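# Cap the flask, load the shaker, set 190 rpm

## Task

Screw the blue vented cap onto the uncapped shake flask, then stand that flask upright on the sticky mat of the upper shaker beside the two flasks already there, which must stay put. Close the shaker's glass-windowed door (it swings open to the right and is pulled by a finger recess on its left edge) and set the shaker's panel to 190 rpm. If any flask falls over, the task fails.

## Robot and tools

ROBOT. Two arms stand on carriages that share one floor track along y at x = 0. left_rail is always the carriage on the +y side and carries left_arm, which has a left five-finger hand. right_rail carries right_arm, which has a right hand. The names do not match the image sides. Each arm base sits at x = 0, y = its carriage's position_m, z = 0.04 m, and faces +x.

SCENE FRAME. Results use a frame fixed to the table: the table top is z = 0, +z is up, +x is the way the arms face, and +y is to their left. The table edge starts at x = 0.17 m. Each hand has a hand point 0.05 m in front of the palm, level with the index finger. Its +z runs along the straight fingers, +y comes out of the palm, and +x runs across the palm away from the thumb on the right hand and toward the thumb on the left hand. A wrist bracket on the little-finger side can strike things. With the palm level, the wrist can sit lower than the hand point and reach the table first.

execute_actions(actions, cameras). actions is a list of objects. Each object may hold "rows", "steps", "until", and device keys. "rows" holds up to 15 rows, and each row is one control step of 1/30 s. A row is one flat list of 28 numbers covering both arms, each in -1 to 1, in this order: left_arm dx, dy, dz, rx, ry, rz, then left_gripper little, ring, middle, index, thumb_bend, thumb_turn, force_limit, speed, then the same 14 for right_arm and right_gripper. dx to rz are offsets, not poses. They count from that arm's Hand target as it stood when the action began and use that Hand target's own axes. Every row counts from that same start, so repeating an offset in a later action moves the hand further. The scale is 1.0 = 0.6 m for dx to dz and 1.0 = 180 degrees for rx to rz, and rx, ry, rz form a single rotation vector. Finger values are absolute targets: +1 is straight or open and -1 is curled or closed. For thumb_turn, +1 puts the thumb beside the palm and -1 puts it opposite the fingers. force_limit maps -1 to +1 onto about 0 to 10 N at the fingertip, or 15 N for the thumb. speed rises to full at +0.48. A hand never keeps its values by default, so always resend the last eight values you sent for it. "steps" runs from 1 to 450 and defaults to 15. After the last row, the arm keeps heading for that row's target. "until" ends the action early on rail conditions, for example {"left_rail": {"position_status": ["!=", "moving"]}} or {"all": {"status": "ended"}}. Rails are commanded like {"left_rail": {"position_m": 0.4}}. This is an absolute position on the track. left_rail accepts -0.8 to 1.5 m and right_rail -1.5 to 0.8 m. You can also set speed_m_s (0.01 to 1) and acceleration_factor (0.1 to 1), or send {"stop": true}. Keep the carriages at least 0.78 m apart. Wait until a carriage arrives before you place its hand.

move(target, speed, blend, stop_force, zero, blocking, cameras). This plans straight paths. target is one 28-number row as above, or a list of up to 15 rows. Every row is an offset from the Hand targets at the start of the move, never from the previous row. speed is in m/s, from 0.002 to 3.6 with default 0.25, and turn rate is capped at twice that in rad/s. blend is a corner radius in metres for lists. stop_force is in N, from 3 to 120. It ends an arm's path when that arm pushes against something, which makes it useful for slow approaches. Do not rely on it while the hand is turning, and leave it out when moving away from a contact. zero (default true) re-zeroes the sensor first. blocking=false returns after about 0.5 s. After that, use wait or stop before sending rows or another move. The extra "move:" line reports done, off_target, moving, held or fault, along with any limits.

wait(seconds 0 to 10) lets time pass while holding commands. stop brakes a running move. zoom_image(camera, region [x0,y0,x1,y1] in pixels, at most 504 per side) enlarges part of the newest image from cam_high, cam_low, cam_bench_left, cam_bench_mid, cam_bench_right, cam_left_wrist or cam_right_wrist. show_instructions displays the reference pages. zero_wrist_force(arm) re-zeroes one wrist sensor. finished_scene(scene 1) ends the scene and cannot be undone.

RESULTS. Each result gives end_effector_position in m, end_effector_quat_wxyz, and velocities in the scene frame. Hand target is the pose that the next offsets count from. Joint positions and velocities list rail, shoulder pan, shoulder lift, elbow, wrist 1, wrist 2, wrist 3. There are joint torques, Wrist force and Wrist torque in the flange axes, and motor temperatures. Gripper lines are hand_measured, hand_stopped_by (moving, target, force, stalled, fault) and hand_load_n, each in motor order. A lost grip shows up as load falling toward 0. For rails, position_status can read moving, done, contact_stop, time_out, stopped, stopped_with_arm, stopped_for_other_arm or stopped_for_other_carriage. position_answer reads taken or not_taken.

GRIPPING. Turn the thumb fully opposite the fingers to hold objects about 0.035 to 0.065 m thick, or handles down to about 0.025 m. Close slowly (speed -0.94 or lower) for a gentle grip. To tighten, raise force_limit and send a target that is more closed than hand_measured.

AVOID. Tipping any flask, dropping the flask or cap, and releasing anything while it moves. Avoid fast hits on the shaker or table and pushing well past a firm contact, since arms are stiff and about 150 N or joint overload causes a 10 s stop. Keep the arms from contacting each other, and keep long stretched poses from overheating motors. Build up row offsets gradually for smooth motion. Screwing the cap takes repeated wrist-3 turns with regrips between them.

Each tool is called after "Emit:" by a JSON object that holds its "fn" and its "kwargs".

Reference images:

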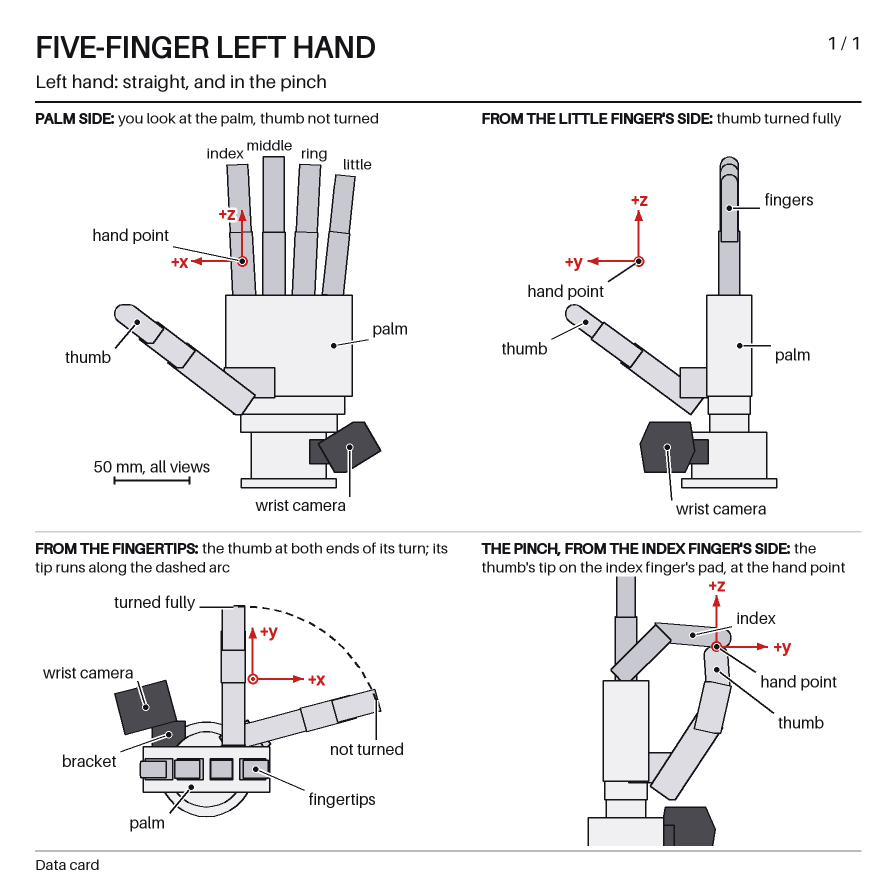

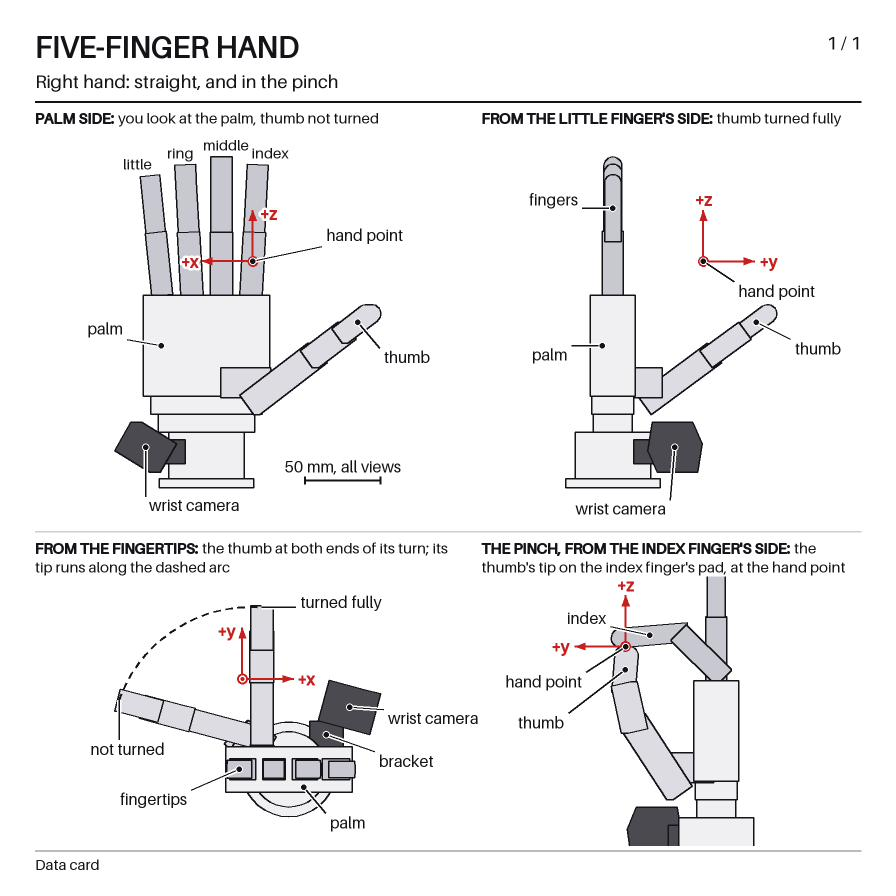

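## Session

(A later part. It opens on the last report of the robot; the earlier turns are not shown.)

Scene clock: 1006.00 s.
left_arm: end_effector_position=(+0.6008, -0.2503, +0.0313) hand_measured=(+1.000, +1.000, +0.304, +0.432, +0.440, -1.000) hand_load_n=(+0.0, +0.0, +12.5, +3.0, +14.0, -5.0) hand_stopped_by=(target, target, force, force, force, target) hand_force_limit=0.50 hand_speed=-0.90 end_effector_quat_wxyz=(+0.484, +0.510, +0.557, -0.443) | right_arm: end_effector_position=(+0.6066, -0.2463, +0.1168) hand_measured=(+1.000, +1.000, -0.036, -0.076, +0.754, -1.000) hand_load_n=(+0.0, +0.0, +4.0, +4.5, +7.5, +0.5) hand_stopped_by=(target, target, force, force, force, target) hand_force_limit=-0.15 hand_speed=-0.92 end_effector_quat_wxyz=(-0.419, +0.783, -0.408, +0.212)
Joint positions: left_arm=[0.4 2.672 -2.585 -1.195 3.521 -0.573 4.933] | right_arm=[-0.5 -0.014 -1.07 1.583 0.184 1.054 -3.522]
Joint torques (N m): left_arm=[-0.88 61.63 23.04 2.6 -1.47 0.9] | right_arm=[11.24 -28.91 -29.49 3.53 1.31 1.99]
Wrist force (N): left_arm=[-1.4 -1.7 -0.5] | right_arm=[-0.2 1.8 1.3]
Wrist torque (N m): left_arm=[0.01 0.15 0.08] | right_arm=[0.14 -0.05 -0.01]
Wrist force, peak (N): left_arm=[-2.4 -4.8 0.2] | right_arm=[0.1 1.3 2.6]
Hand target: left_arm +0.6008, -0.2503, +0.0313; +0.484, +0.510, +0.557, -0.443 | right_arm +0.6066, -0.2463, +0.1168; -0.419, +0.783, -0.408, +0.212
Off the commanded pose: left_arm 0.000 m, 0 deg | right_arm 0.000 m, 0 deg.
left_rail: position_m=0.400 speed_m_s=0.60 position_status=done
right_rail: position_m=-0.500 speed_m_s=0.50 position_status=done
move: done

Emit:
{"fn": "move", "kwargs": {"target": [[0,0,0,0,0,0,1,1,-0.3,-0.2,-0.3,-1,0.5,-0.9,-0.00369,0.00142,-0.00241,-0.00061,-0.046,-0.03106,1,1,-0.5,-0.5,0.05,-1,-0.15,-0.92],[0,0,0,0,0,0,1,1,-0.3,-0.2,-0.3,-1,0.5,-0.9,-0.00683,0.00317,-0.00533,-0.00122,-0.092,-0.0621,1,1,-0.5,-0.5,0.05,-1,-0.15,-0.92]], "speed": 0.15, "blend": 0.001, "stop_force": 15, "cameras": ["cam_left_wrist", "cam_right_wrist"]}}

Scene clock: 1012.80 s.
left_arm: end_effector_position=(+0.6008, -0.2503, +0.0313) hand_measured=(+1.000, +1.000, +0.304, +0.432, +0.440, -1.000) hand_load_n=(+0.0, +0.0, +11.0, +3.0, +15.0, -2.5) hand_stopped_by=(target, target, force, force, force, target) hand_force_limit=0.50 hand_speed=-0.90 end_effector_quat_wxyz=(+0.484, +0.510, +0.557, -0.443) | right_arm: end_effector_position=(+0.6012, -0.2451, +0.1171) hand_measured=(+1.000, +1.000, -0.036, -0.076, +0.754, -1.000) hand_load_n=(+0.5, +0.0, +3.5, +3.5, +7.0, +0.5) hand_stopped_by=(target, target, force, force, force, target) hand_force_limit=-0.15 hand_speed=-0.92 end_effector_quat_wxyz=(-0.450, +0.842, -0.265, +0.136)
Joint positions: left_arm=[0.4 2.672 -2.585 -1.195 3.521 -0.573 4.933] | right_arm=[-0.5 -0.076 -0.937 1.411 0.459 0.769 -3.9]
Joint torques (N m): left_arm=[-0.99 61.84 20.82 2.6 -1.44 -0.32] | right_arm=[-13.65 -32.73 -25.87 4.65 -2.23 -1.81]
Wrist force (N): left_arm=[-1.2 -1.3 -2.3] | right_arm=[1.7 -0.5 -0.1]
Wrist torque (N m): left_arm=[0.03 0.06 0.02] | right_arm=[0.11 -0.01 0.04]
Wrist force, peak (N): left_arm=[-2.2 -3.5 -2.4] | right_arm=[-0.3 2.5 1.7]
Hand target: left_arm +0.6008, -0.2503, +0.0313; +0.484, +0.510, +0.557, -0.443 | right_arm +0.6012, -0.2451, +0.1171; -0.450, +0.842, -0.265, +0.136
Off the commanded pose: left_arm 0.000 m, 0 deg | right_arm 0.000 m, 0 deg.
left_rail: position_m=0.400 speed_m_s=0.60 position_status=done
right_rail: position_m=-0.500 speed_m_s=0.50 position_status=done
move: done
camera_calibration:
cam_left_wrist: T_world_to_cam=[[-0.956513, -0.0521474, -0.28699, 0.573503], [0.197395, 0.608645, -0.768496, 0.0583174], [0.21475, -0.791727, -0.571883, -0.193662], [0, 0, 0, 1]] pos_world=[0.57864, -0.158915, 0.0986542]
cam_right_wrist: T_world_to_cam=[[-0.117533, -0.572901, -0.811154, 0.0298929], [-0.993045, 0.0734802, 0.0919909, 0.605907], [0.00690206, 0.816324, -0.577553, 0.375829], [0, 0, 0, 1]] pos_world=[0.602613, -0.334195, 0.185571]
Images, in order (width x height): cam_left_wrist 896x504, cam_right_wrist 896x504.

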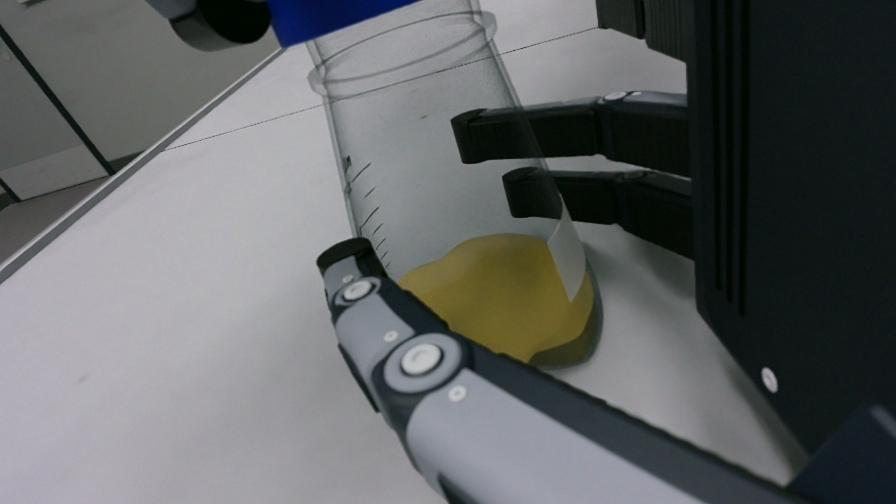

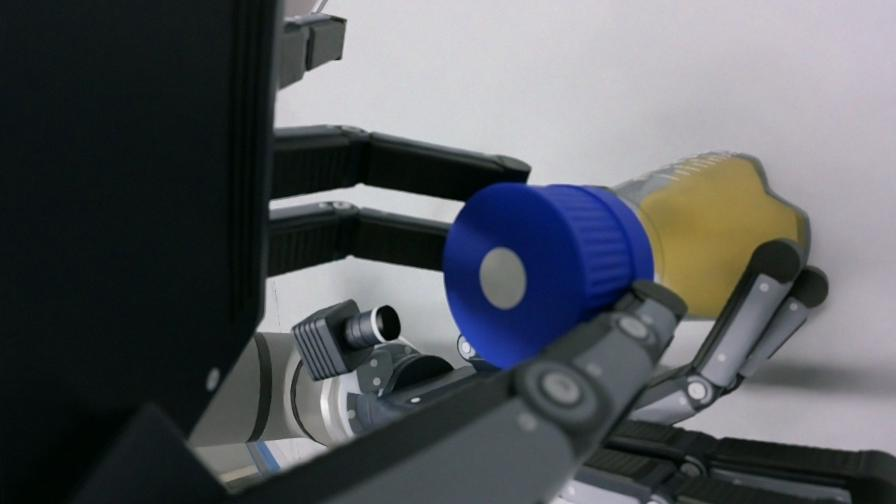

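Emit:
{"fn": "move", "kwargs": {"target": [[0,0,0,0,0,0,1,1,-0.3,-0.2,-0.3,-1,0.5,-0.9,-0.00329,0.00112,-0.00201,-0.00061,-0.046,-0.03106,1,1,-0.5,-0.5,0.05,-1,-0.15,-0.92],[0,0,0,0,0,0,1,1,-0.3,-0.2,-0.3,-1,0.5,-0.9,-0.00643,0.00287,-0.00493,-0.00122,-0.092,-0.0621,1,1,-0.5,-0.5,0.05,-1,-0.15,-0.92],[0,0,0,0,0,0,1,1,-0.3,-0.2,-0.3,-1,0.5,-0.9,-0.00895,0.00492,-0.00825,-0.00183,-0.138,-0.0932,1,1,-0.5,-0.5,0.05,-1,-0.15,-0.92],[0,0,0,0,0,0,1,1,-0.3,-0.2,-0.3,-1,0.5,-0.9,-0.01075,0.00717,-0.01187,-0.00244,-0.184,-0.1242,1,1,-0.5,-0.5,0.05,-1,-0.15,-0.92]], "speed": 0.15, "blend": 0.001, "stop_force": 15, "cameras": ["cam_left_wrist", "cam_right_wrist"]}}

Scene clock: 1020.40 s.
left_arm: end_effector_position=(+0.6008, -0.2503, +0.0313) hand_measured=(+1.000, +1.000, +0.304, +0.432, +0.440, -1.000) hand_load_n=(+0.0, +0.0, +10.0, +3.5, +15.5, +0.5) hand_stopped_by=(target, target, force, force, force, target) hand_force_limit=0.50 hand_speed=-0.90 end_effector_quat_wxyz=(+0.484, +0.510, +0.557, -0.443) | right_arm: end_effector_position=(+0.5912, -0.2483, +0.1176) hand_measured=(+1.000, +1.000, -0.036, -0.076, +0.754, -1.000) hand_load_n=(+0.0, +0.0, +3.0, +3.0, +7.5, +0.5) hand_stopped_by=(target, target, force, force, force, target) hand_force_limit=-0.15 hand_speed=-0.92 end_effector_quat_wxyz=(-0.469, +0.882, +0.038, -0.026)
Joint positions: left_arm=[0.4 2.672 -2.585 -1.195 3.521 -0.573 4.933] | right_arm=[-0.5 -0.081 -0.551 0.925 1.456 0.617 -5.014]
Joint torques (N m): left_arm=[-0.77 61.29 17.24 2.48 -1.36 -1.92] | right_arm=[12.98 -45.34 -27.39 5.55 0.6 -1.78]
Wrist force (N): left_arm=[0.4 -0.2 -1.7] | right_arm=[0.3 1.9 -0.5]
Wrist torque (N m): left_arm=[0.03 0.09 -0.05] | right_arm=[0.16 -0.01 0.07]
Wrist force, peak (N): left_arm=[-2.0 -1.8 -2.6] | right_arm=[0.6 2.4 -0.7]
Hand target: left_arm +0.6008, -0.2503, +0.0313; +0.484, +0.510, +0.557, -0.443 | right_arm +0.5912, -0.2483, +0.1176; -0.469, +0.882, +0.038, -0.026
Off the commanded pose: left_arm 0.000 m, 0 deg | right_arm 0.000 m, 0 deg.
left_rail: position_m=0.400 speed_m_s=0.60 position_status=done
right_rail: position_m=-0.500 speed_m_s=0.50 position_status=done
move: done
camera_calibration:
cam_left_wrist: T_world_to_cam=[[-0.956513, -0.0521474, -0.28699, 0.573497], [0.197395, 0.608645, -0.768496, 0.0583783], [0.21475, -0.791727, -0.571883, -0.193741], [0, 0, 0, 1]] pos_world=[0.57864, -0.159015, 0.0986542]
cam_right_wrist: T_world_to_cam=[[0.278147, -0.515252, -0.810647, -0.192265], [-0.808346, -0.581441, 0.0922097, 0.324316], [-0.518855, 0.629636, -0.578228, 0.643232], [0, 0, 0, 1]] pos_world=[0.649382, -0.315497, 0.186171]
Images, in order (width x height): cam_left_wrist 896x504, cam_right_wrist 896x504.

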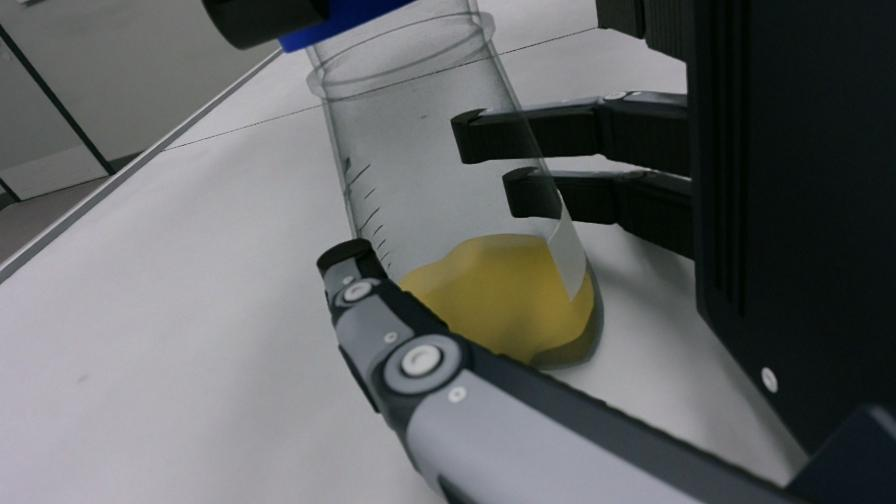

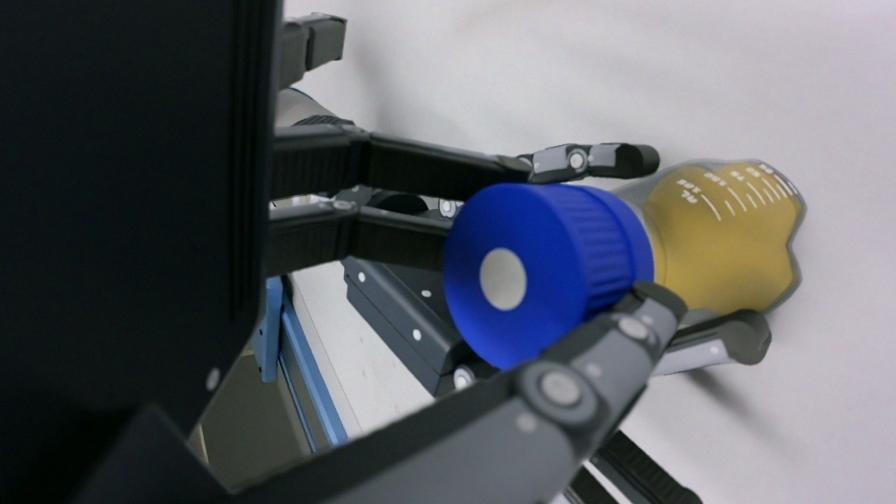

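Emit:
{"fn": "zoom_image", "kwargs": {"camera": "cam_left_wrist", "region": [200, 0, 540, 190]}}

Emit:
{"fn": "zoom_image", "kwargs": {"camera": "cam_right_wrist", "region": [420, 140, 720, 400]}}

Scaled by 1.482 from the camera's 896x504 image, which has a finer 1280x720 frame.

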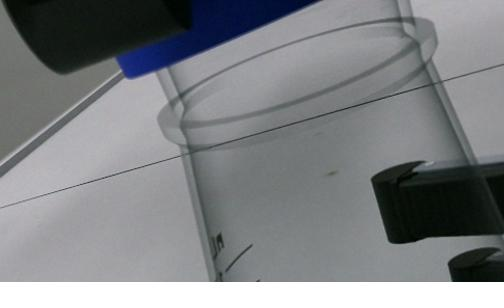

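Scaled by 1.680 from the camera's 896x504 image, which has a finer 1280x720 frame.

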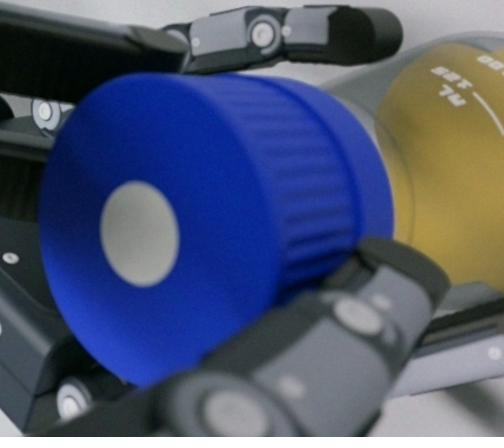

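Emit:
{"fn": "zoom_image", "kwargs": {"camera": "cam_right_wrist", "region": [465, 235, 545, 325]}}

Scaled by 5.600 from the camera's 896x504 image, which has a finer 1280x720 frame.

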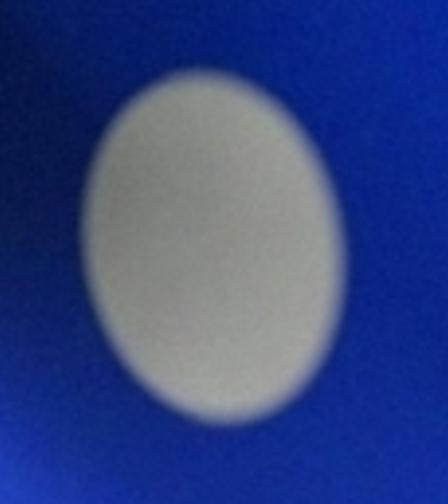

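Emit:
{"fn": "move", "kwargs": {"target": [[0,0,0,0,0,0,1,1,-0.3,-0.2,-0.3,-1,0.5,-0.9,0.0001,-0.0055,-0.0037,0,0,0,1,1,-0.5,-0.5,0.05,-1,-0.15,-0.92],[0,0,0,0,0,0,1,1,-0.3,-0.2,-0.3,-1,0.5,-0.9,-0.00187,-0.0154,-0.00923,-0.01416,0.01429,-0.02094,1,1,-0.5,-0.5,0.05,-1,-0.15,-0.92]], "speed": 0.02, "blend": 0.001, "stop_force": 8, "cameras": ["cam_left_wrist", "cam_right_wrist", "cam_low", "cam_bench_mid"]}}

Scene clock: 1041.70 s.
left_arm: end_effector_position=(+0.6008, -0.2503, +0.0313) hand_measured=(+1.000, +1.000, +0.304, +0.432, +0.440, -1.000) hand_load_n=(+0.0, +0.0, +10.0, +3.5, +15.0, +0.5) hand_stopped_by=(target, target, force, force, force, target) hand_force_limit=0.50 hand_speed=-0.90 end_effector_quat_wxyz=(+0.484, +0.510, +0.557, -0.443) | right_arm: end_effector_position=(+0.5901, -0.2478, +0.1283) hand_measured=(+1.000, +1.000, -0.036, -0.076, +0.754, -1.000) hand_load_n=(+0.0, +0.0, +3.5, +3.0, +7.5, +0.5) hand_stopped_by=(target, target, force, force, force, target) hand_force_limit=-0.15 hand_speed=-0.92 end_effector_quat_wxyz=(-0.450, +0.891, +0.057, +0.010)
Joint positions: left_arm=[0.4 2.672 -2.585 -1.195 3.521 -0.573 4.933] | right_arm=[-0.5 -0.071 -0.621 0.979 1.364 0.645 -4.987]
Joint torques (N m): left_arm=[0.01 60.91 13.71 2.4 -1.44 -1.88] | right_arm=[12.38 -68.25 -8.1 0.09 0.55 2.18]
Wrist force (N): left_arm=[0.6 0.1 -1.9] | right_arm=[0.1 2.1 -0.2]
Wrist torque (N m): left_arm=[0.08 0.06 -0.04] | right_arm=[0.20 -0.02 -0.03]
Wrist force, peak (N): left_arm=[0.8 -0.5 -2.3] | right_arm=[0.3 2.3 -0.6]
Hand target: left_arm +0.6008, -0.2503, +0.0313; +0.484, +0.510, +0.557, -0.443 | right_arm +0.5901, -0.2478, +0.1283; -0.450, +0.891, +0.057, +0.010
Off the commanded pose: left_arm 0.000 m, 0 deg | right_arm 0.000 m, 0 deg.
left_rail: position_m=0.400 speed_m_s=0.60 position_status=done
right_rail: position_m=-0.500 speed_m_s=0.50 position_status=done
move: done
camera_calibration:
cam_left_wrist: T_world_to_cam=[[-0.956513, -0.0521474, -0.28699, 0.573497], [0.197395, 0.608645, -0.768496, 0.0583783], [0.21475, -0.791727, -0.571883, -0.193741], [0, 0, 0, 1]] pos_world=[0.57864, -0.159015, 0.0986542]
cam_right_wrist: T_world_to_cam=[[0.343916, -0.544399, -0.765083, -0.234929], [-0.814097, -0.578907, 0.0459761, 0.332665], [-0.467941, 0.607039, -0.642289, 0.6212], [0, 0, 0, 1]] pos_world=[0.642302, -0.312405, 0.203955]
Images, in order (width x height): cam_low 896x504, cam_bench_mid 896x504, cam_left_wrist 896x504, cam_right_wrist 896x504.

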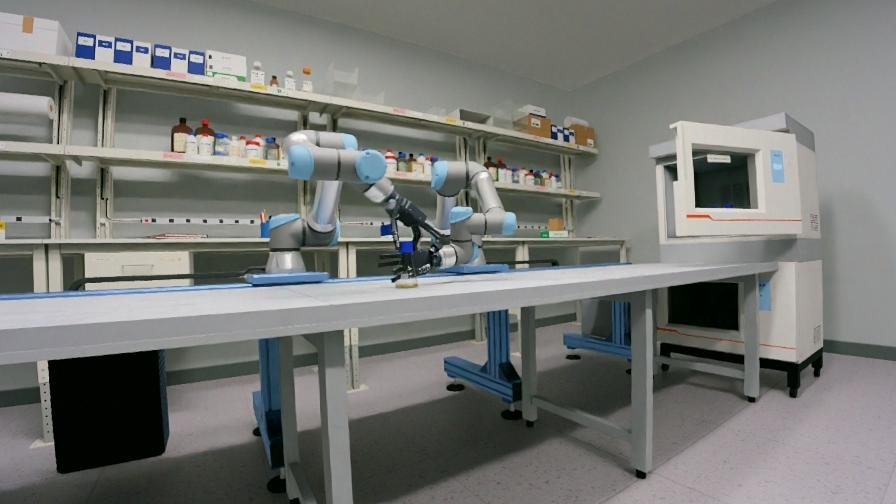

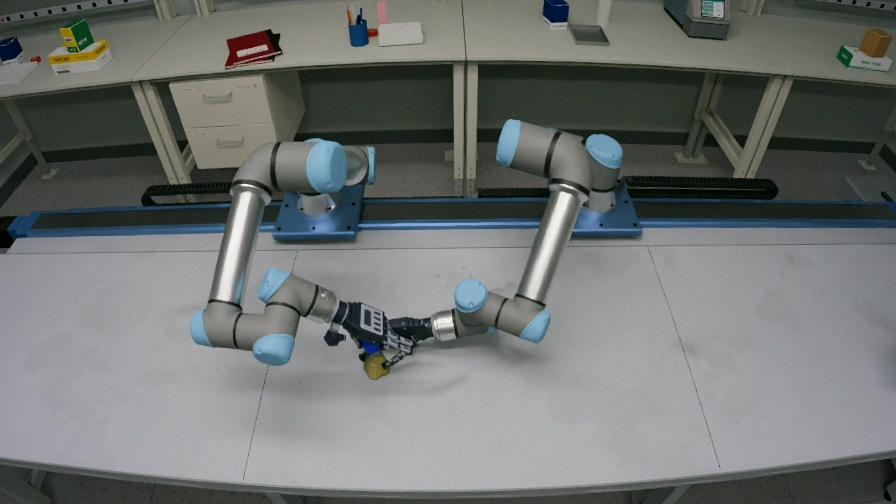

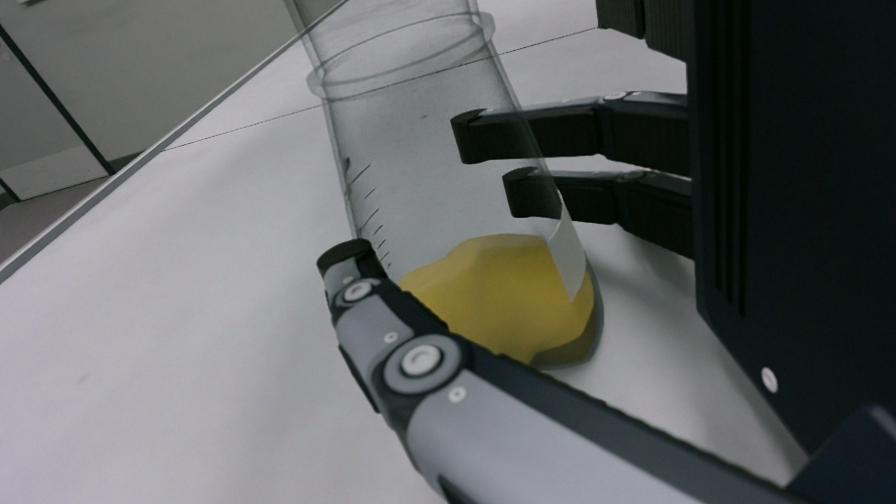

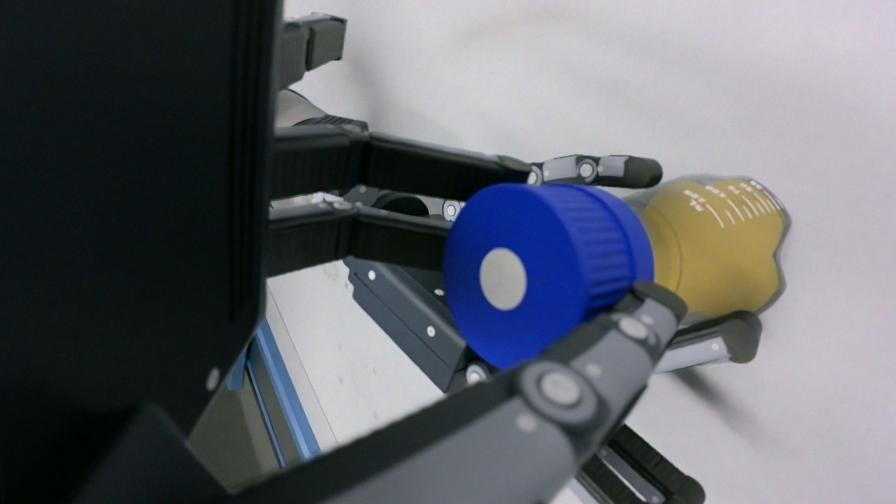

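Emit:
{"fn": "zoom_image", "kwargs": {"camera": "cam_low", "region": [380, 225, 440, 295]}}

Emit:
{"fn": "zoom_image", "kwargs": {"camera": "cam_bench_mid", "region": [340, 325, 400, 385]}}

Scaled by 7.200 from the camera's 896x504 image, which has a finer 1280x720 frame.

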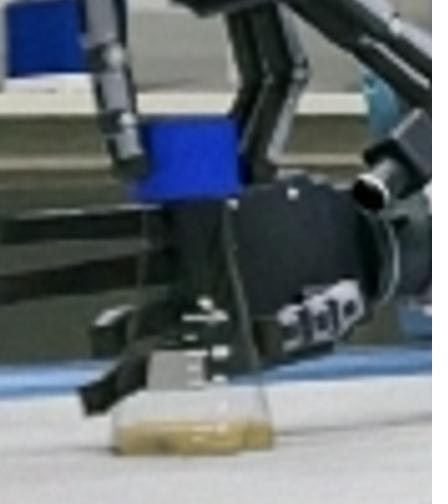

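Scaled by 8.400 from the camera's 896x504 image, which has a finer 1280x720 frame.

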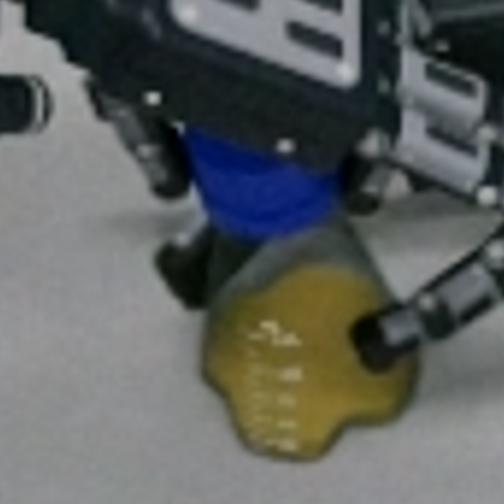

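Emit:
{"fn": "move", "kwargs": {"target": [0,0,0,0,0,0,1,1,-0.3,-0.2,-0.3,-1,0.5,-0.9,-0.00184,0.02135,0.01585,0,0,0,1,1,-0.5,-0.5,0.05,-1,-0.15,-0.92], "speed": 0.01, "stop_force": 4, "cameras": ["cam_left_wrist", "cam_low"]}}

Emit:
{"fn": "zoom_image", "kwargs": {"camera": "cam_left_wrist", "region": [200, 0, 540, 190]}}

Emit:
{"fn": "zoom_image", "kwargs": {"camera": "cam_low", "region": [385, 235, 425, 295]}}

Scene clock: 1051.30 s.
left_arm: end_effector_position=(+0.6008, -0.2503, +0.0313) hand_measured=(+1.000, +1.000, +0.304, +0.432, +0.440, -1.000) hand_load_n=(+0.0, +0.0, +9.5, +3.5, +16.0, +1.5) hand_stopped_by=(target, target, force, force, force, target) hand_force_limit=0.50 hand_speed=-0.90 end_effector_quat_wxyz=(+0.484, +0.510, +0.557, -0.443) | right_arm: end_effector_position=(+0.5901, -0.2478, +0.1131) hand_measured=(+1.000, +1.000, -0.036, -0.076, +0.754, -1.000) hand_load_n=(+0.0, +0.0, +3.0, +3.0, +7.5, +0.5) hand_stopped_by=(target, target, force, force, force, target) hand_force_limit=-0.15 hand_speed=-0.92 end_effector_quat_wxyz=(-0.450, +0.891, +0.057, +0.010)
Joint positions: left_arm=[0.4 2.672 -2.585 -1.195 3.521 -0.573 4.933] | right_arm=[-0.5 -0.071 -0.605 0.99 1.337 0.645 -4.987]
Joint torques (N m): left_arm=[0.79 60.77 12.24 2.33 -1.23 -1.87] | right_arm=[12.45 -67.16 -27.7 5.09 0.57 0.48]
Wrist force (N): left_arm=[2.1 0.7 -1.8] | right_arm=[-0.2 0.7 -2.0]
Wrist torque (N m): left_arm=[0.08 0.12 -0.07] | right_arm=[0.10 -0.06 -0.03]
Wrist force, peak (N): left_arm=[2.7 0.8 -1.5] | right_arm=[-0.1 -3.5 -5.0]
Hand target: left_arm +0.6008, -0.2503, +0.0313; +0.484, +0.510, +0.557, -0.443 | right_arm +0.5901, -0.2478, +0.1131; -0.450, +0.891, +0.057, +0.010 (not the last commanded pose)
Off the commanded pose: left_arm 0.000 m, 0 deg | right_arm 0.001 m, 0 deg.
left_rail: position_m=0.400 speed_m_s=0.60 position_status=done
right_rail: position_m=-0.500 speed_m_s=0.50 position_status=done
move: contact (right_arm)
camera_calibration:
cam_left_wrist: T_world_to_cam=[[-0.956513, -0.0521474, -0.28699, 0.573497], [0.197395, 0.608645, -0.768496, 0.0583783], [0.21475, -0.791727, -0.571883, -0.193741], [0, 0, 0, 1]] pos_world=[0.57864, -0.159015, 0.0986542]
Images, in order (width x height): cam_low 896x504, cam_left_wrist 896x504.

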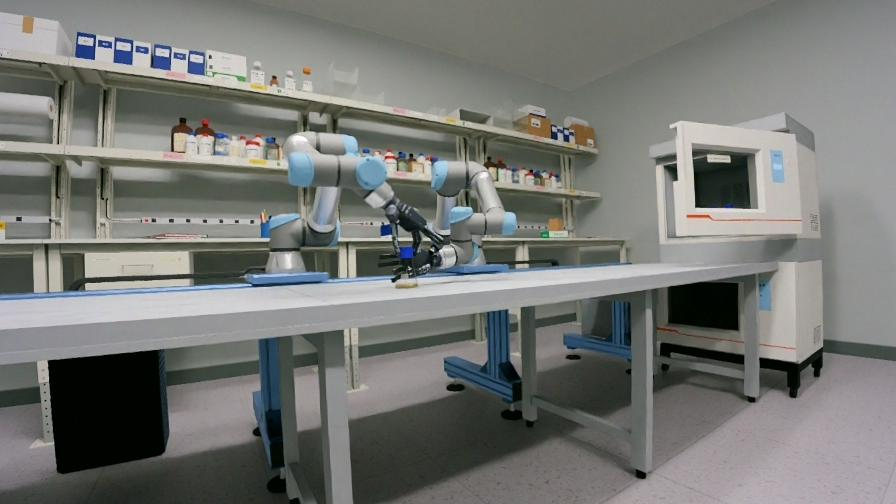

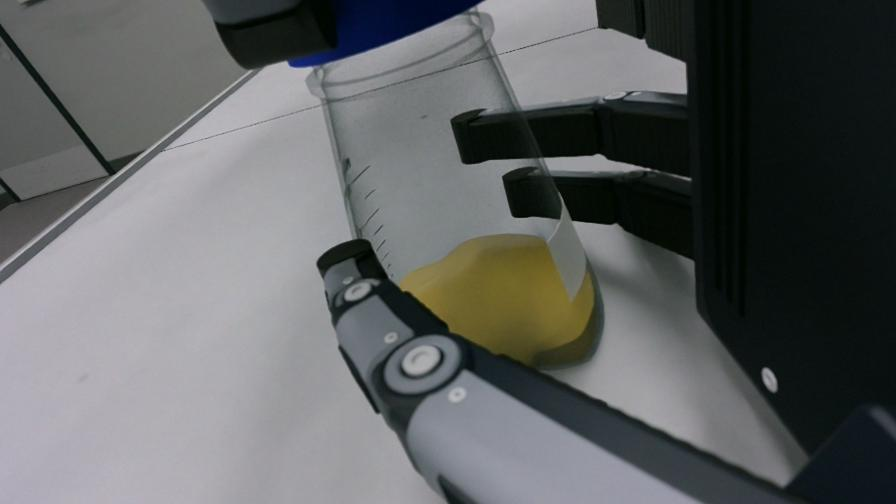

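Scaled by 1.482 from the camera's 896x504 image, which has a finer 1280x720 frame.

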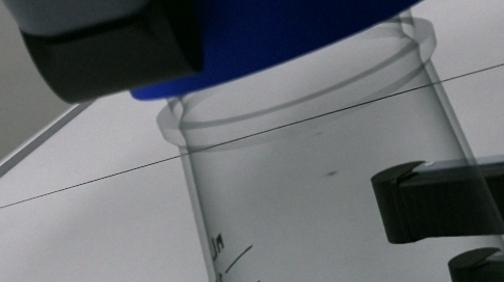

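Scaled by 8.400 from the camera's 896x504 image, which has a finer 1280x720 frame.

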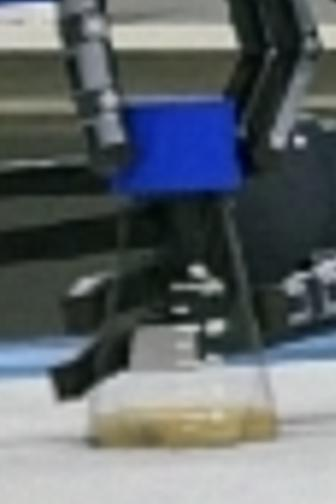

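Emit:
{"fn": "move", "kwargs": {"target": [[0,0,0,0,0,0,1,1,-0.3,-0.2,-0.3,-1,0.5,-0.9,0.00417,-0.00068,0.00227,-0.00384,0.04449,0.03302,1,1,-0.5,-0.5,0.05,-1,-0.15,-0.92],[0,0,0,0,0,0,1,1,-0.3,-0.2,-0.3,-1,0.5,-0.9,0.00868,-0.00117,0.00377,-0.00768,0.08898,0.06603,1,1,-0.5,-0.5,0.05,-1,-0.15,-0.92],[0,0,0,0,0,0,1,1,-0.3,-0.2,-0.3,-1,0.5,-0.9,0.0134,-0.00117,0.0046,-0.01152,0.13347,0.09905,1,1,-0.5,-0.5,0.05,-1,-0.15,-0.92]], "speed": 0.15, "blend": 0.001, "stop_force": 12, "cameras": ["cam_left_wrist", "cam_right_wrist"]}}

Emit:
{"fn": "zoom_image", "kwargs": {"camera": "cam_left_wrist", "region": [200, 0, 540, 190]}}

Scene clock: 1060.07 s.
left_arm: end_effector_position=(+0.6008, -0.2503, +0.0313) hand_measured=(+1.000, +1.000, +0.304, +0.432, +0.440, -1.000) hand_load_n=(+0.0, +0.0, +10.5, +3.5, +15.5, +0.0) hand_stopped_by=(target, target, force, force, force, target) hand_force_limit=0.50 hand_speed=-0.90 end_effector_quat_wxyz=(+0.484, +0.510, +0.557, -0.443) | right_arm: end_effector_position=(+0.5979, -0.2444, +0.1126) hand_measured=(+1.000, +1.000, -0.036, -0.076, +0.754, -1.000) hand_load_n=(+0.0, +0.0, +4.5, +3.0, +6.5, -3.0) hand_stopped_by=(target, target, force, force, force, target) hand_force_limit=-0.15 hand_speed=-0.92 end_effector_quat_wxyz=(-0.432, +0.875, -0.175, +0.126)
Joint positions: left_arm=[0.4 2.672 -2.585 -1.195 3.521 -0.573 4.933] | right_arm=[-0.5 -0.065 -0.879 1.328 0.62 0.745 -4.158]
Joint torques (N m): left_arm=[1.59 60.91 12.44 2.5 -1.27 -1.7] | right_arm=[10.5 -55.82 -5.55 -0.9 2.02 2.06]
Wrist force (N): left_arm=[2.3 -1.3 -0.3] | right_arm=[1.2 -6.9 -2.7]
Wrist torque (N m): left_arm=[0.07 0.14 0.00] | right_arm=[-0.17 -0.10 -0.20]
Wrist force, peak (N): left_arm=[2.4 0.5 -2.1] | right_arm=[1.0 -8.2 -3.5]
Hand target: left_arm +0.6008, -0.2503, +0.0313; +0.484, +0.510, +0.557, -0.443 | right_arm +0.5979, -0.2444, +0.1126; -0.432, +0.875, -0.175, +0.126
Off the commanded pose: left_arm 0.000 m, 0 deg | right_arm 0.000 m, 0 deg.
left_rail: position_m=0.400 speed_m_s=0.60 position_status=done
right_rail: position_m=-0.500 speed_m_s=0.50 position_status=done
move: done
camera_calibration:
cam_left_wrist: T_world_to_cam=[[-0.956513, -0.0521474, -0.28699, 0.573497], [0.197395, 0.608645, -0.768496, 0.0583783], [0.21475, -0.791727, -0.571883, -0.193741], [0, 0, 0, 1]] pos_world=[0.57864, -0.159015, 0.0986542]
cam_right_wrist: T_world_to_cam=[[0.025773, -0.643151, -0.765305, -0.0817356], [-0.99446, -0.0945376, 0.0459578, 0.567955], [-0.101908, 0.759881, -0.642025, 0.431151], [0, 0, 0, 1]] pos_world=[0.610853, -0.326499, 0.188155]
Images, in order (width x height): cam_left_wrist 896x504, cam_right_wrist 896x504.

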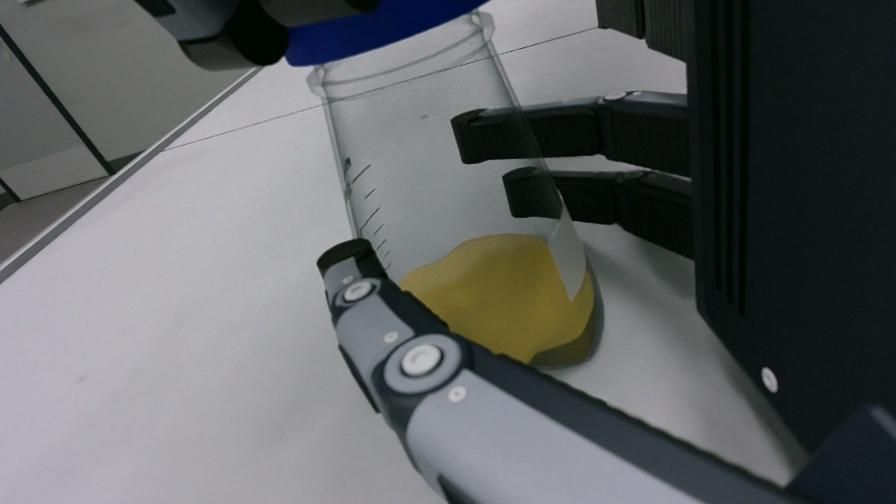

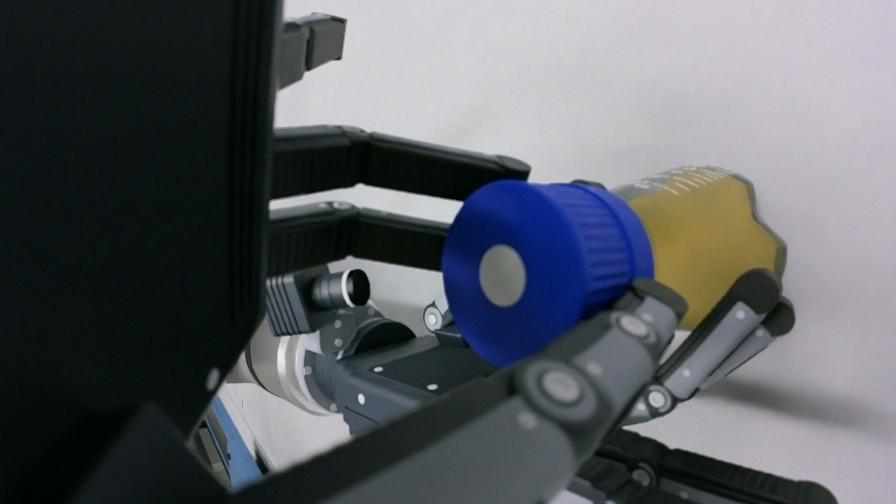

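Scaled by 1.482 from the camera's 896x504 image, which has a finer 1280x720 frame.

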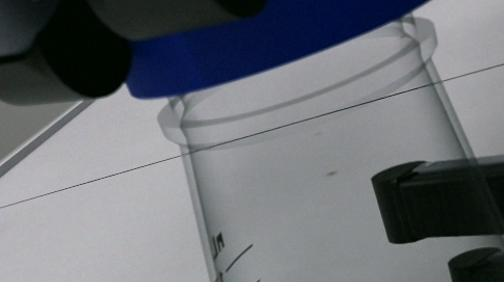

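Emit:
{"fn": "move", "kwargs": {"target": [0,0,0,0,0,0,1,1,-0.3,-0.2,-0.3,-1,0.5,-0.9,0.00068,-0.00217,-0.00037,0,0,0,1,1,-0.5,-0.5,0.05,-1,-0.15,-0.92], "speed": 0.01}}

Scene clock: 1072.17 s.
left_arm: end_effector_position=(+0.6008, -0.2503, +0.0313) hand_measured=(+1.000, +1.000, +0.304, +0.432, +0.440, -1.000) hand_load_n=(+0.0, +0.0, +10.0, +3.5, +15.0, +1.0) hand_stopped_by=(target, target, force, force, force, target) hand_force_limit=0.50 hand_speed=-0.90 end_effector_quat_wxyz=(+0.484, +0.510, +0.557, -0.443) | right_arm: end_effector_position=(+0.5984, -0.2440, +0.1137) hand_measured=(+1.000, +1.000, -0.036, -0.076, +0.754, -1.000) hand_load_n=(+0.0, +0.0, +3.5, +3.0, +7.5, +0.5) hand_stopped_by=(target, target, force, force, force, target) hand_force_limit=-0.15 hand_speed=-0.92 end_effector_quat_wxyz=(-0.432, +0.875, -0.175, +0.126)
Joint positions: left_arm=[0.4 2.672 -2.585 -1.195 3.521 -0.573 4.933] | right_arm=[-0.5 -0.064 -0.879 1.325 0.623 0.745 -4.157]
Joint torques (N m): left_arm=[1.55 60.78 12.46 2.24 -1.25 -1.75] | right_arm=[12.35 -57.34 -26.48 4.55 0.8 1.92]
Wrist force (N): left_arm=[0.8 -0.4 -1.7] | right_arm=[-0.1 1.9 -0.6]
Wrist torque (N m): left_arm=[0.01 0.06 -0.04] | right_arm=[0.20 0.01 -0.03]
Wrist force, peak (N): left_arm=[2.6 -1.2 -0.4] | right_arm=[1.0 -7.9 -3.5]
Hand target: left_arm +0.6008, -0.2503, +0.0313; +0.484, +0.510, +0.557, -0.443 | right_arm +0.5985, -0.2440, +0.1138; -0.432, +0.875, -0.175, +0.126
Off the commanded pose: left_arm 0.000 m, 0 deg | right_arm 0.000 m, 0 deg.
left_rail: position_m=0.400 speed_m_s=0.60 position_status=done
right_rail: position_m=-0.500 speed_m_s=0.50 position_status=done
move: done

Emit:
{"fn": "move", "kwargs": {"target": [0,0,0,0,0,0,1,1,-0.3,-0.2,-0.3,-1,0.5,-0.9,0.00023,-0.00267,-0.00198,0,0,0,1,1,-0.5,-0.5,0.05,-1,-0.15,-0.92], "speed": 0.01, "stop_force": 4, "cameras": ["cam_left_wrist"]}}

Scene clock: 1075.73 s.
left_arm: end_effector_position=(+0.6008, -0.2503, +0.0313) hand_measured=(+1.000, +1.000, +0.304, +0.432, +0.440, -1.000) hand_load_n=(+0.0, +0.0, +10.0, +3.0, +15.0, -1.0) hand_stopped_by=(target, target, force, force, force, target) hand_force_limit=0.50 hand_speed=-0.90 end_effector_quat_wxyz=(+0.484, +0.510, +0.557, -0.443) | right_arm: end_effector_position=(+0.5985, -0.2440, +0.1152) hand_measured=(+1.000, +1.000, -0.036, -0.076, +0.754, -1.000) hand_load_n=(+0.0, +0.0, +3.5, +3.0, +7.5, +1.0) hand_stopped_by=(target, target, force, force, force, target) hand_force_limit=-0.15 hand_speed=-0.92 end_effector_quat_wxyz=(-0.432, +0.875, -0.175, +0.126)
Joint positions: left_arm=[0.4 2.672 -2.585 -1.195 3.521 -0.573 4.933] | right_arm=[-0.5 -0.064 -0.881 1.323 0.626 0.745 -4.157]
Joint torques (N m): left_arm=[1.95 60.02 13 2.3 -1.25 -1.85] | right_arm=[11.75 -37.95 -8.96 -0.39 0.07 1.93]
Wrist force (N): left_arm=[-2.1 -0.8 -2.1] | right_arm=[0.4 4.8 1.3]
Wrist torque (N m): left_arm=[0.01 0.01 -0.04] | right_arm=[0.39 0.00 0.01]
Wrist force, peak (N): left_arm=[-3.3 -0.7 -2.7] | right_arm=[0.3 6.7 2.3]
Hand target: left_arm +0.6008, -0.2503, +0.0313; +0.484, +0.510, +0.557, -0.443 | right_arm +0.5985, -0.2440, +0.1152; -0.432, +0.875, -0.175, +0.126 (not the last commanded pose)
Off the commanded pose: left_arm 0.000 m, 0 deg | right_arm 0.001 m, 0 deg.
left_rail: position_m=0.400 speed_m_s=0.60 position_status=done
right_rail: position_m=-0.500 speed_m_s=0.50 position_status=done
move: contact (right_arm)
camera_calibration:
cam_left_wrist: T_world_to_cam=[[-0.956513, -0.0521474, -0.28699, 0.573497], [0.197395, 0.608645, -0.768496, 0.0583783], [0.21475, -0.791727, -0.571883, -0.193741], [0, 0, 0, 1]] pos_world=[0.57864, -0.159015, 0.0986542]
Images, in order (width x height): cam_left_wrist 896x504.

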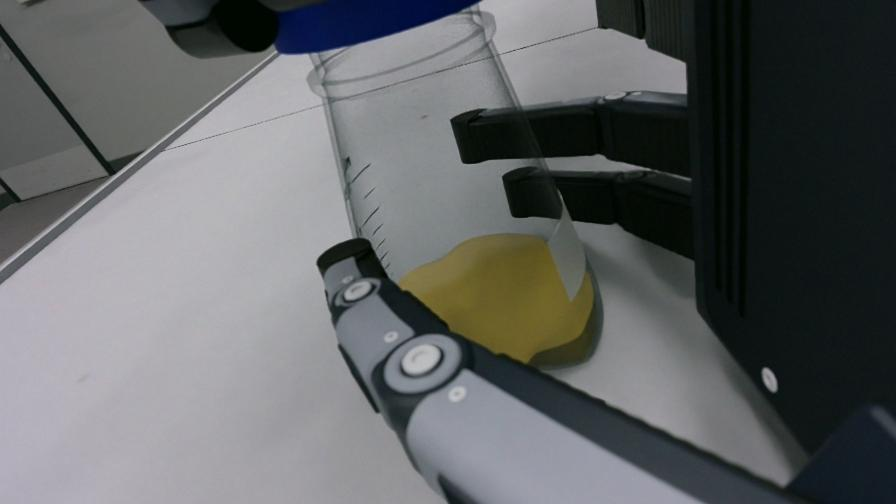

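Emit:
{"fn": "move", "kwargs": {"target": [[0,0,0,0,0,0,1,1,-0.3,-0.2,-0.3,-1,0.5,-0.9,-0.0001,0.0012,0.00089,0,0,0,1,1,-0.5,-0.5,0.05,-1,-0.15,-0.92],[0,0,0,0,0,0,1,1,-0.3,-0.2,-0.3,-1,0.5,-0.9,0.00437,0.00013,0.00315,-0.00385,0.04445,0.03292,1,1,-0.5,-0.5,0.05,-1,-0.15,-0.92],[0,0,0,0,0,0,1,1,-0.3,-0.2,-0.3,-1,0.5,-0.9,0.00918,-0.00045,0.00478,-0.0077,0.0889,0.06583,1,1,-0.5,-0.5,0.05,-1,-0.15,-0.92],[0,0,0,0,0,0,1,1,-0.3,-0.2,-0.3,-1,0.5,-0.9,0.01425,-0.0005,0.00573,-0.01155,0.13335,0.09875,1,1,-0.5,-0.5,0.05,-1,-0.15,-0.92],[0,0,0,0,0,0,1,1,-0.3,-0.2,-0.3,-1,0.5,-0.9,0.01932,0.0,0.00593,-0.0154,0.1778,0.13167,1,1,-0.5,-0.5,0.05,-1,-0.15,-0.92]], "speed": 0.15, "blend": [0.0005,0.001,0.001,0.001,0], "stop_force": 15, "cameras": ["cam_left_wrist"]}}

Scene clock: 1089.60 s.
left_arm: end_effector_position=(+0.6008, -0.2503, +0.0313) hand_measured=(+1.000, +1.000, +0.304, +0.432, +0.440, -1.000) hand_load_n=(+0.0, +0.0, +10.5, +3.5, +15.0, -0.5) hand_stopped_by=(target, target, force, force, force, target) hand_force_limit=0.50 hand_speed=-0.90 end_effector_quat_wxyz=(+0.484, +0.510, +0.557, -0.443) | right_arm: end_effector_position=(+0.6103, -0.2463, +0.1139) hand_measured=(+1.000, +1.000, -0.036, -0.076, +0.754, -1.000) hand_load_n=(+0.0, +0.0, +3.5, +3.0, +7.0, +0.5) hand_stopped_by=(target, target, force, force, force, target) hand_force_limit=-0.15 hand_speed=-0.92 end_effector_quat_wxyz=(-0.363, +0.763, -0.463, +0.267)
Joint positions: left_arm=[0.4 2.672 -2.585 -1.195 3.521 -0.573 4.933] | right_arm=[-0.5 0.072 -1.091 1.591 0.161 1.315 -3.423]
Joint torques (N m): left_arm=[2.4 60.74 12.51 2.33 -1.15 -1.72] | right_arm=[12.4 -52.31 -9.04 -2.06 1.65 2.04]
Wrist force (N): left_arm=[0.5 -0.7 -1.3] | right_arm=[0.2 1.3 -0.3]
Wrist torque (N m): left_arm=[0.01 0.08 0.00] | right_arm=[0.17 -0.04 -0.04]
Wrist force, peak (N): left_arm=[-2.9 -0.7 -2.1] | right_arm=[0.6 5.5 1.6]
Hand target: left_arm +0.6008, -0.2503, +0.0313; +0.484, +0.510, +0.557, -0.443 | right_arm +0.6103, -0.2463, +0.1139; -0.363, +0.763, -0.463, +0.267
Off the commanded pose: left_arm 0.000 m, 0 deg | right_arm 0.000 m, 0 deg.
left_rail: position_m=0.400 speed_m_s=0.60 position_status=done
right_rail: position_m=-0.500 speed_m_s=0.50 position_status=done
move: done; blend cut to 0.0004 m at target 1
camera_calibration:
cam_left_wrist: T_world_to_cam=[[-0.956513, -0.0521474, -0.28699, 0.573497], [0.197395, 0.608645, -0.768496, 0.0583783], [0.21475, -0.791727, -0.571883, -0.193741], [0, 0, 0, 1]] pos_world=[0.57864, -0.159015, 0.0986542]
Images, in order (width x height): cam_left_wrist 896x504.

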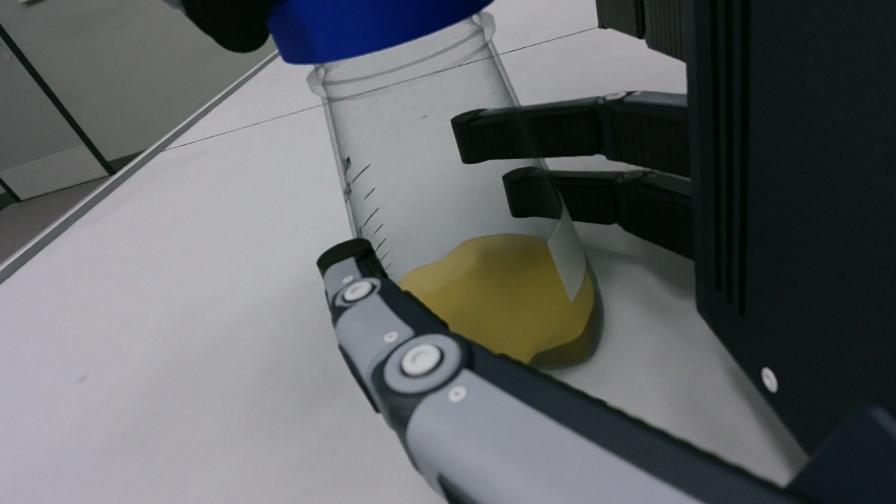

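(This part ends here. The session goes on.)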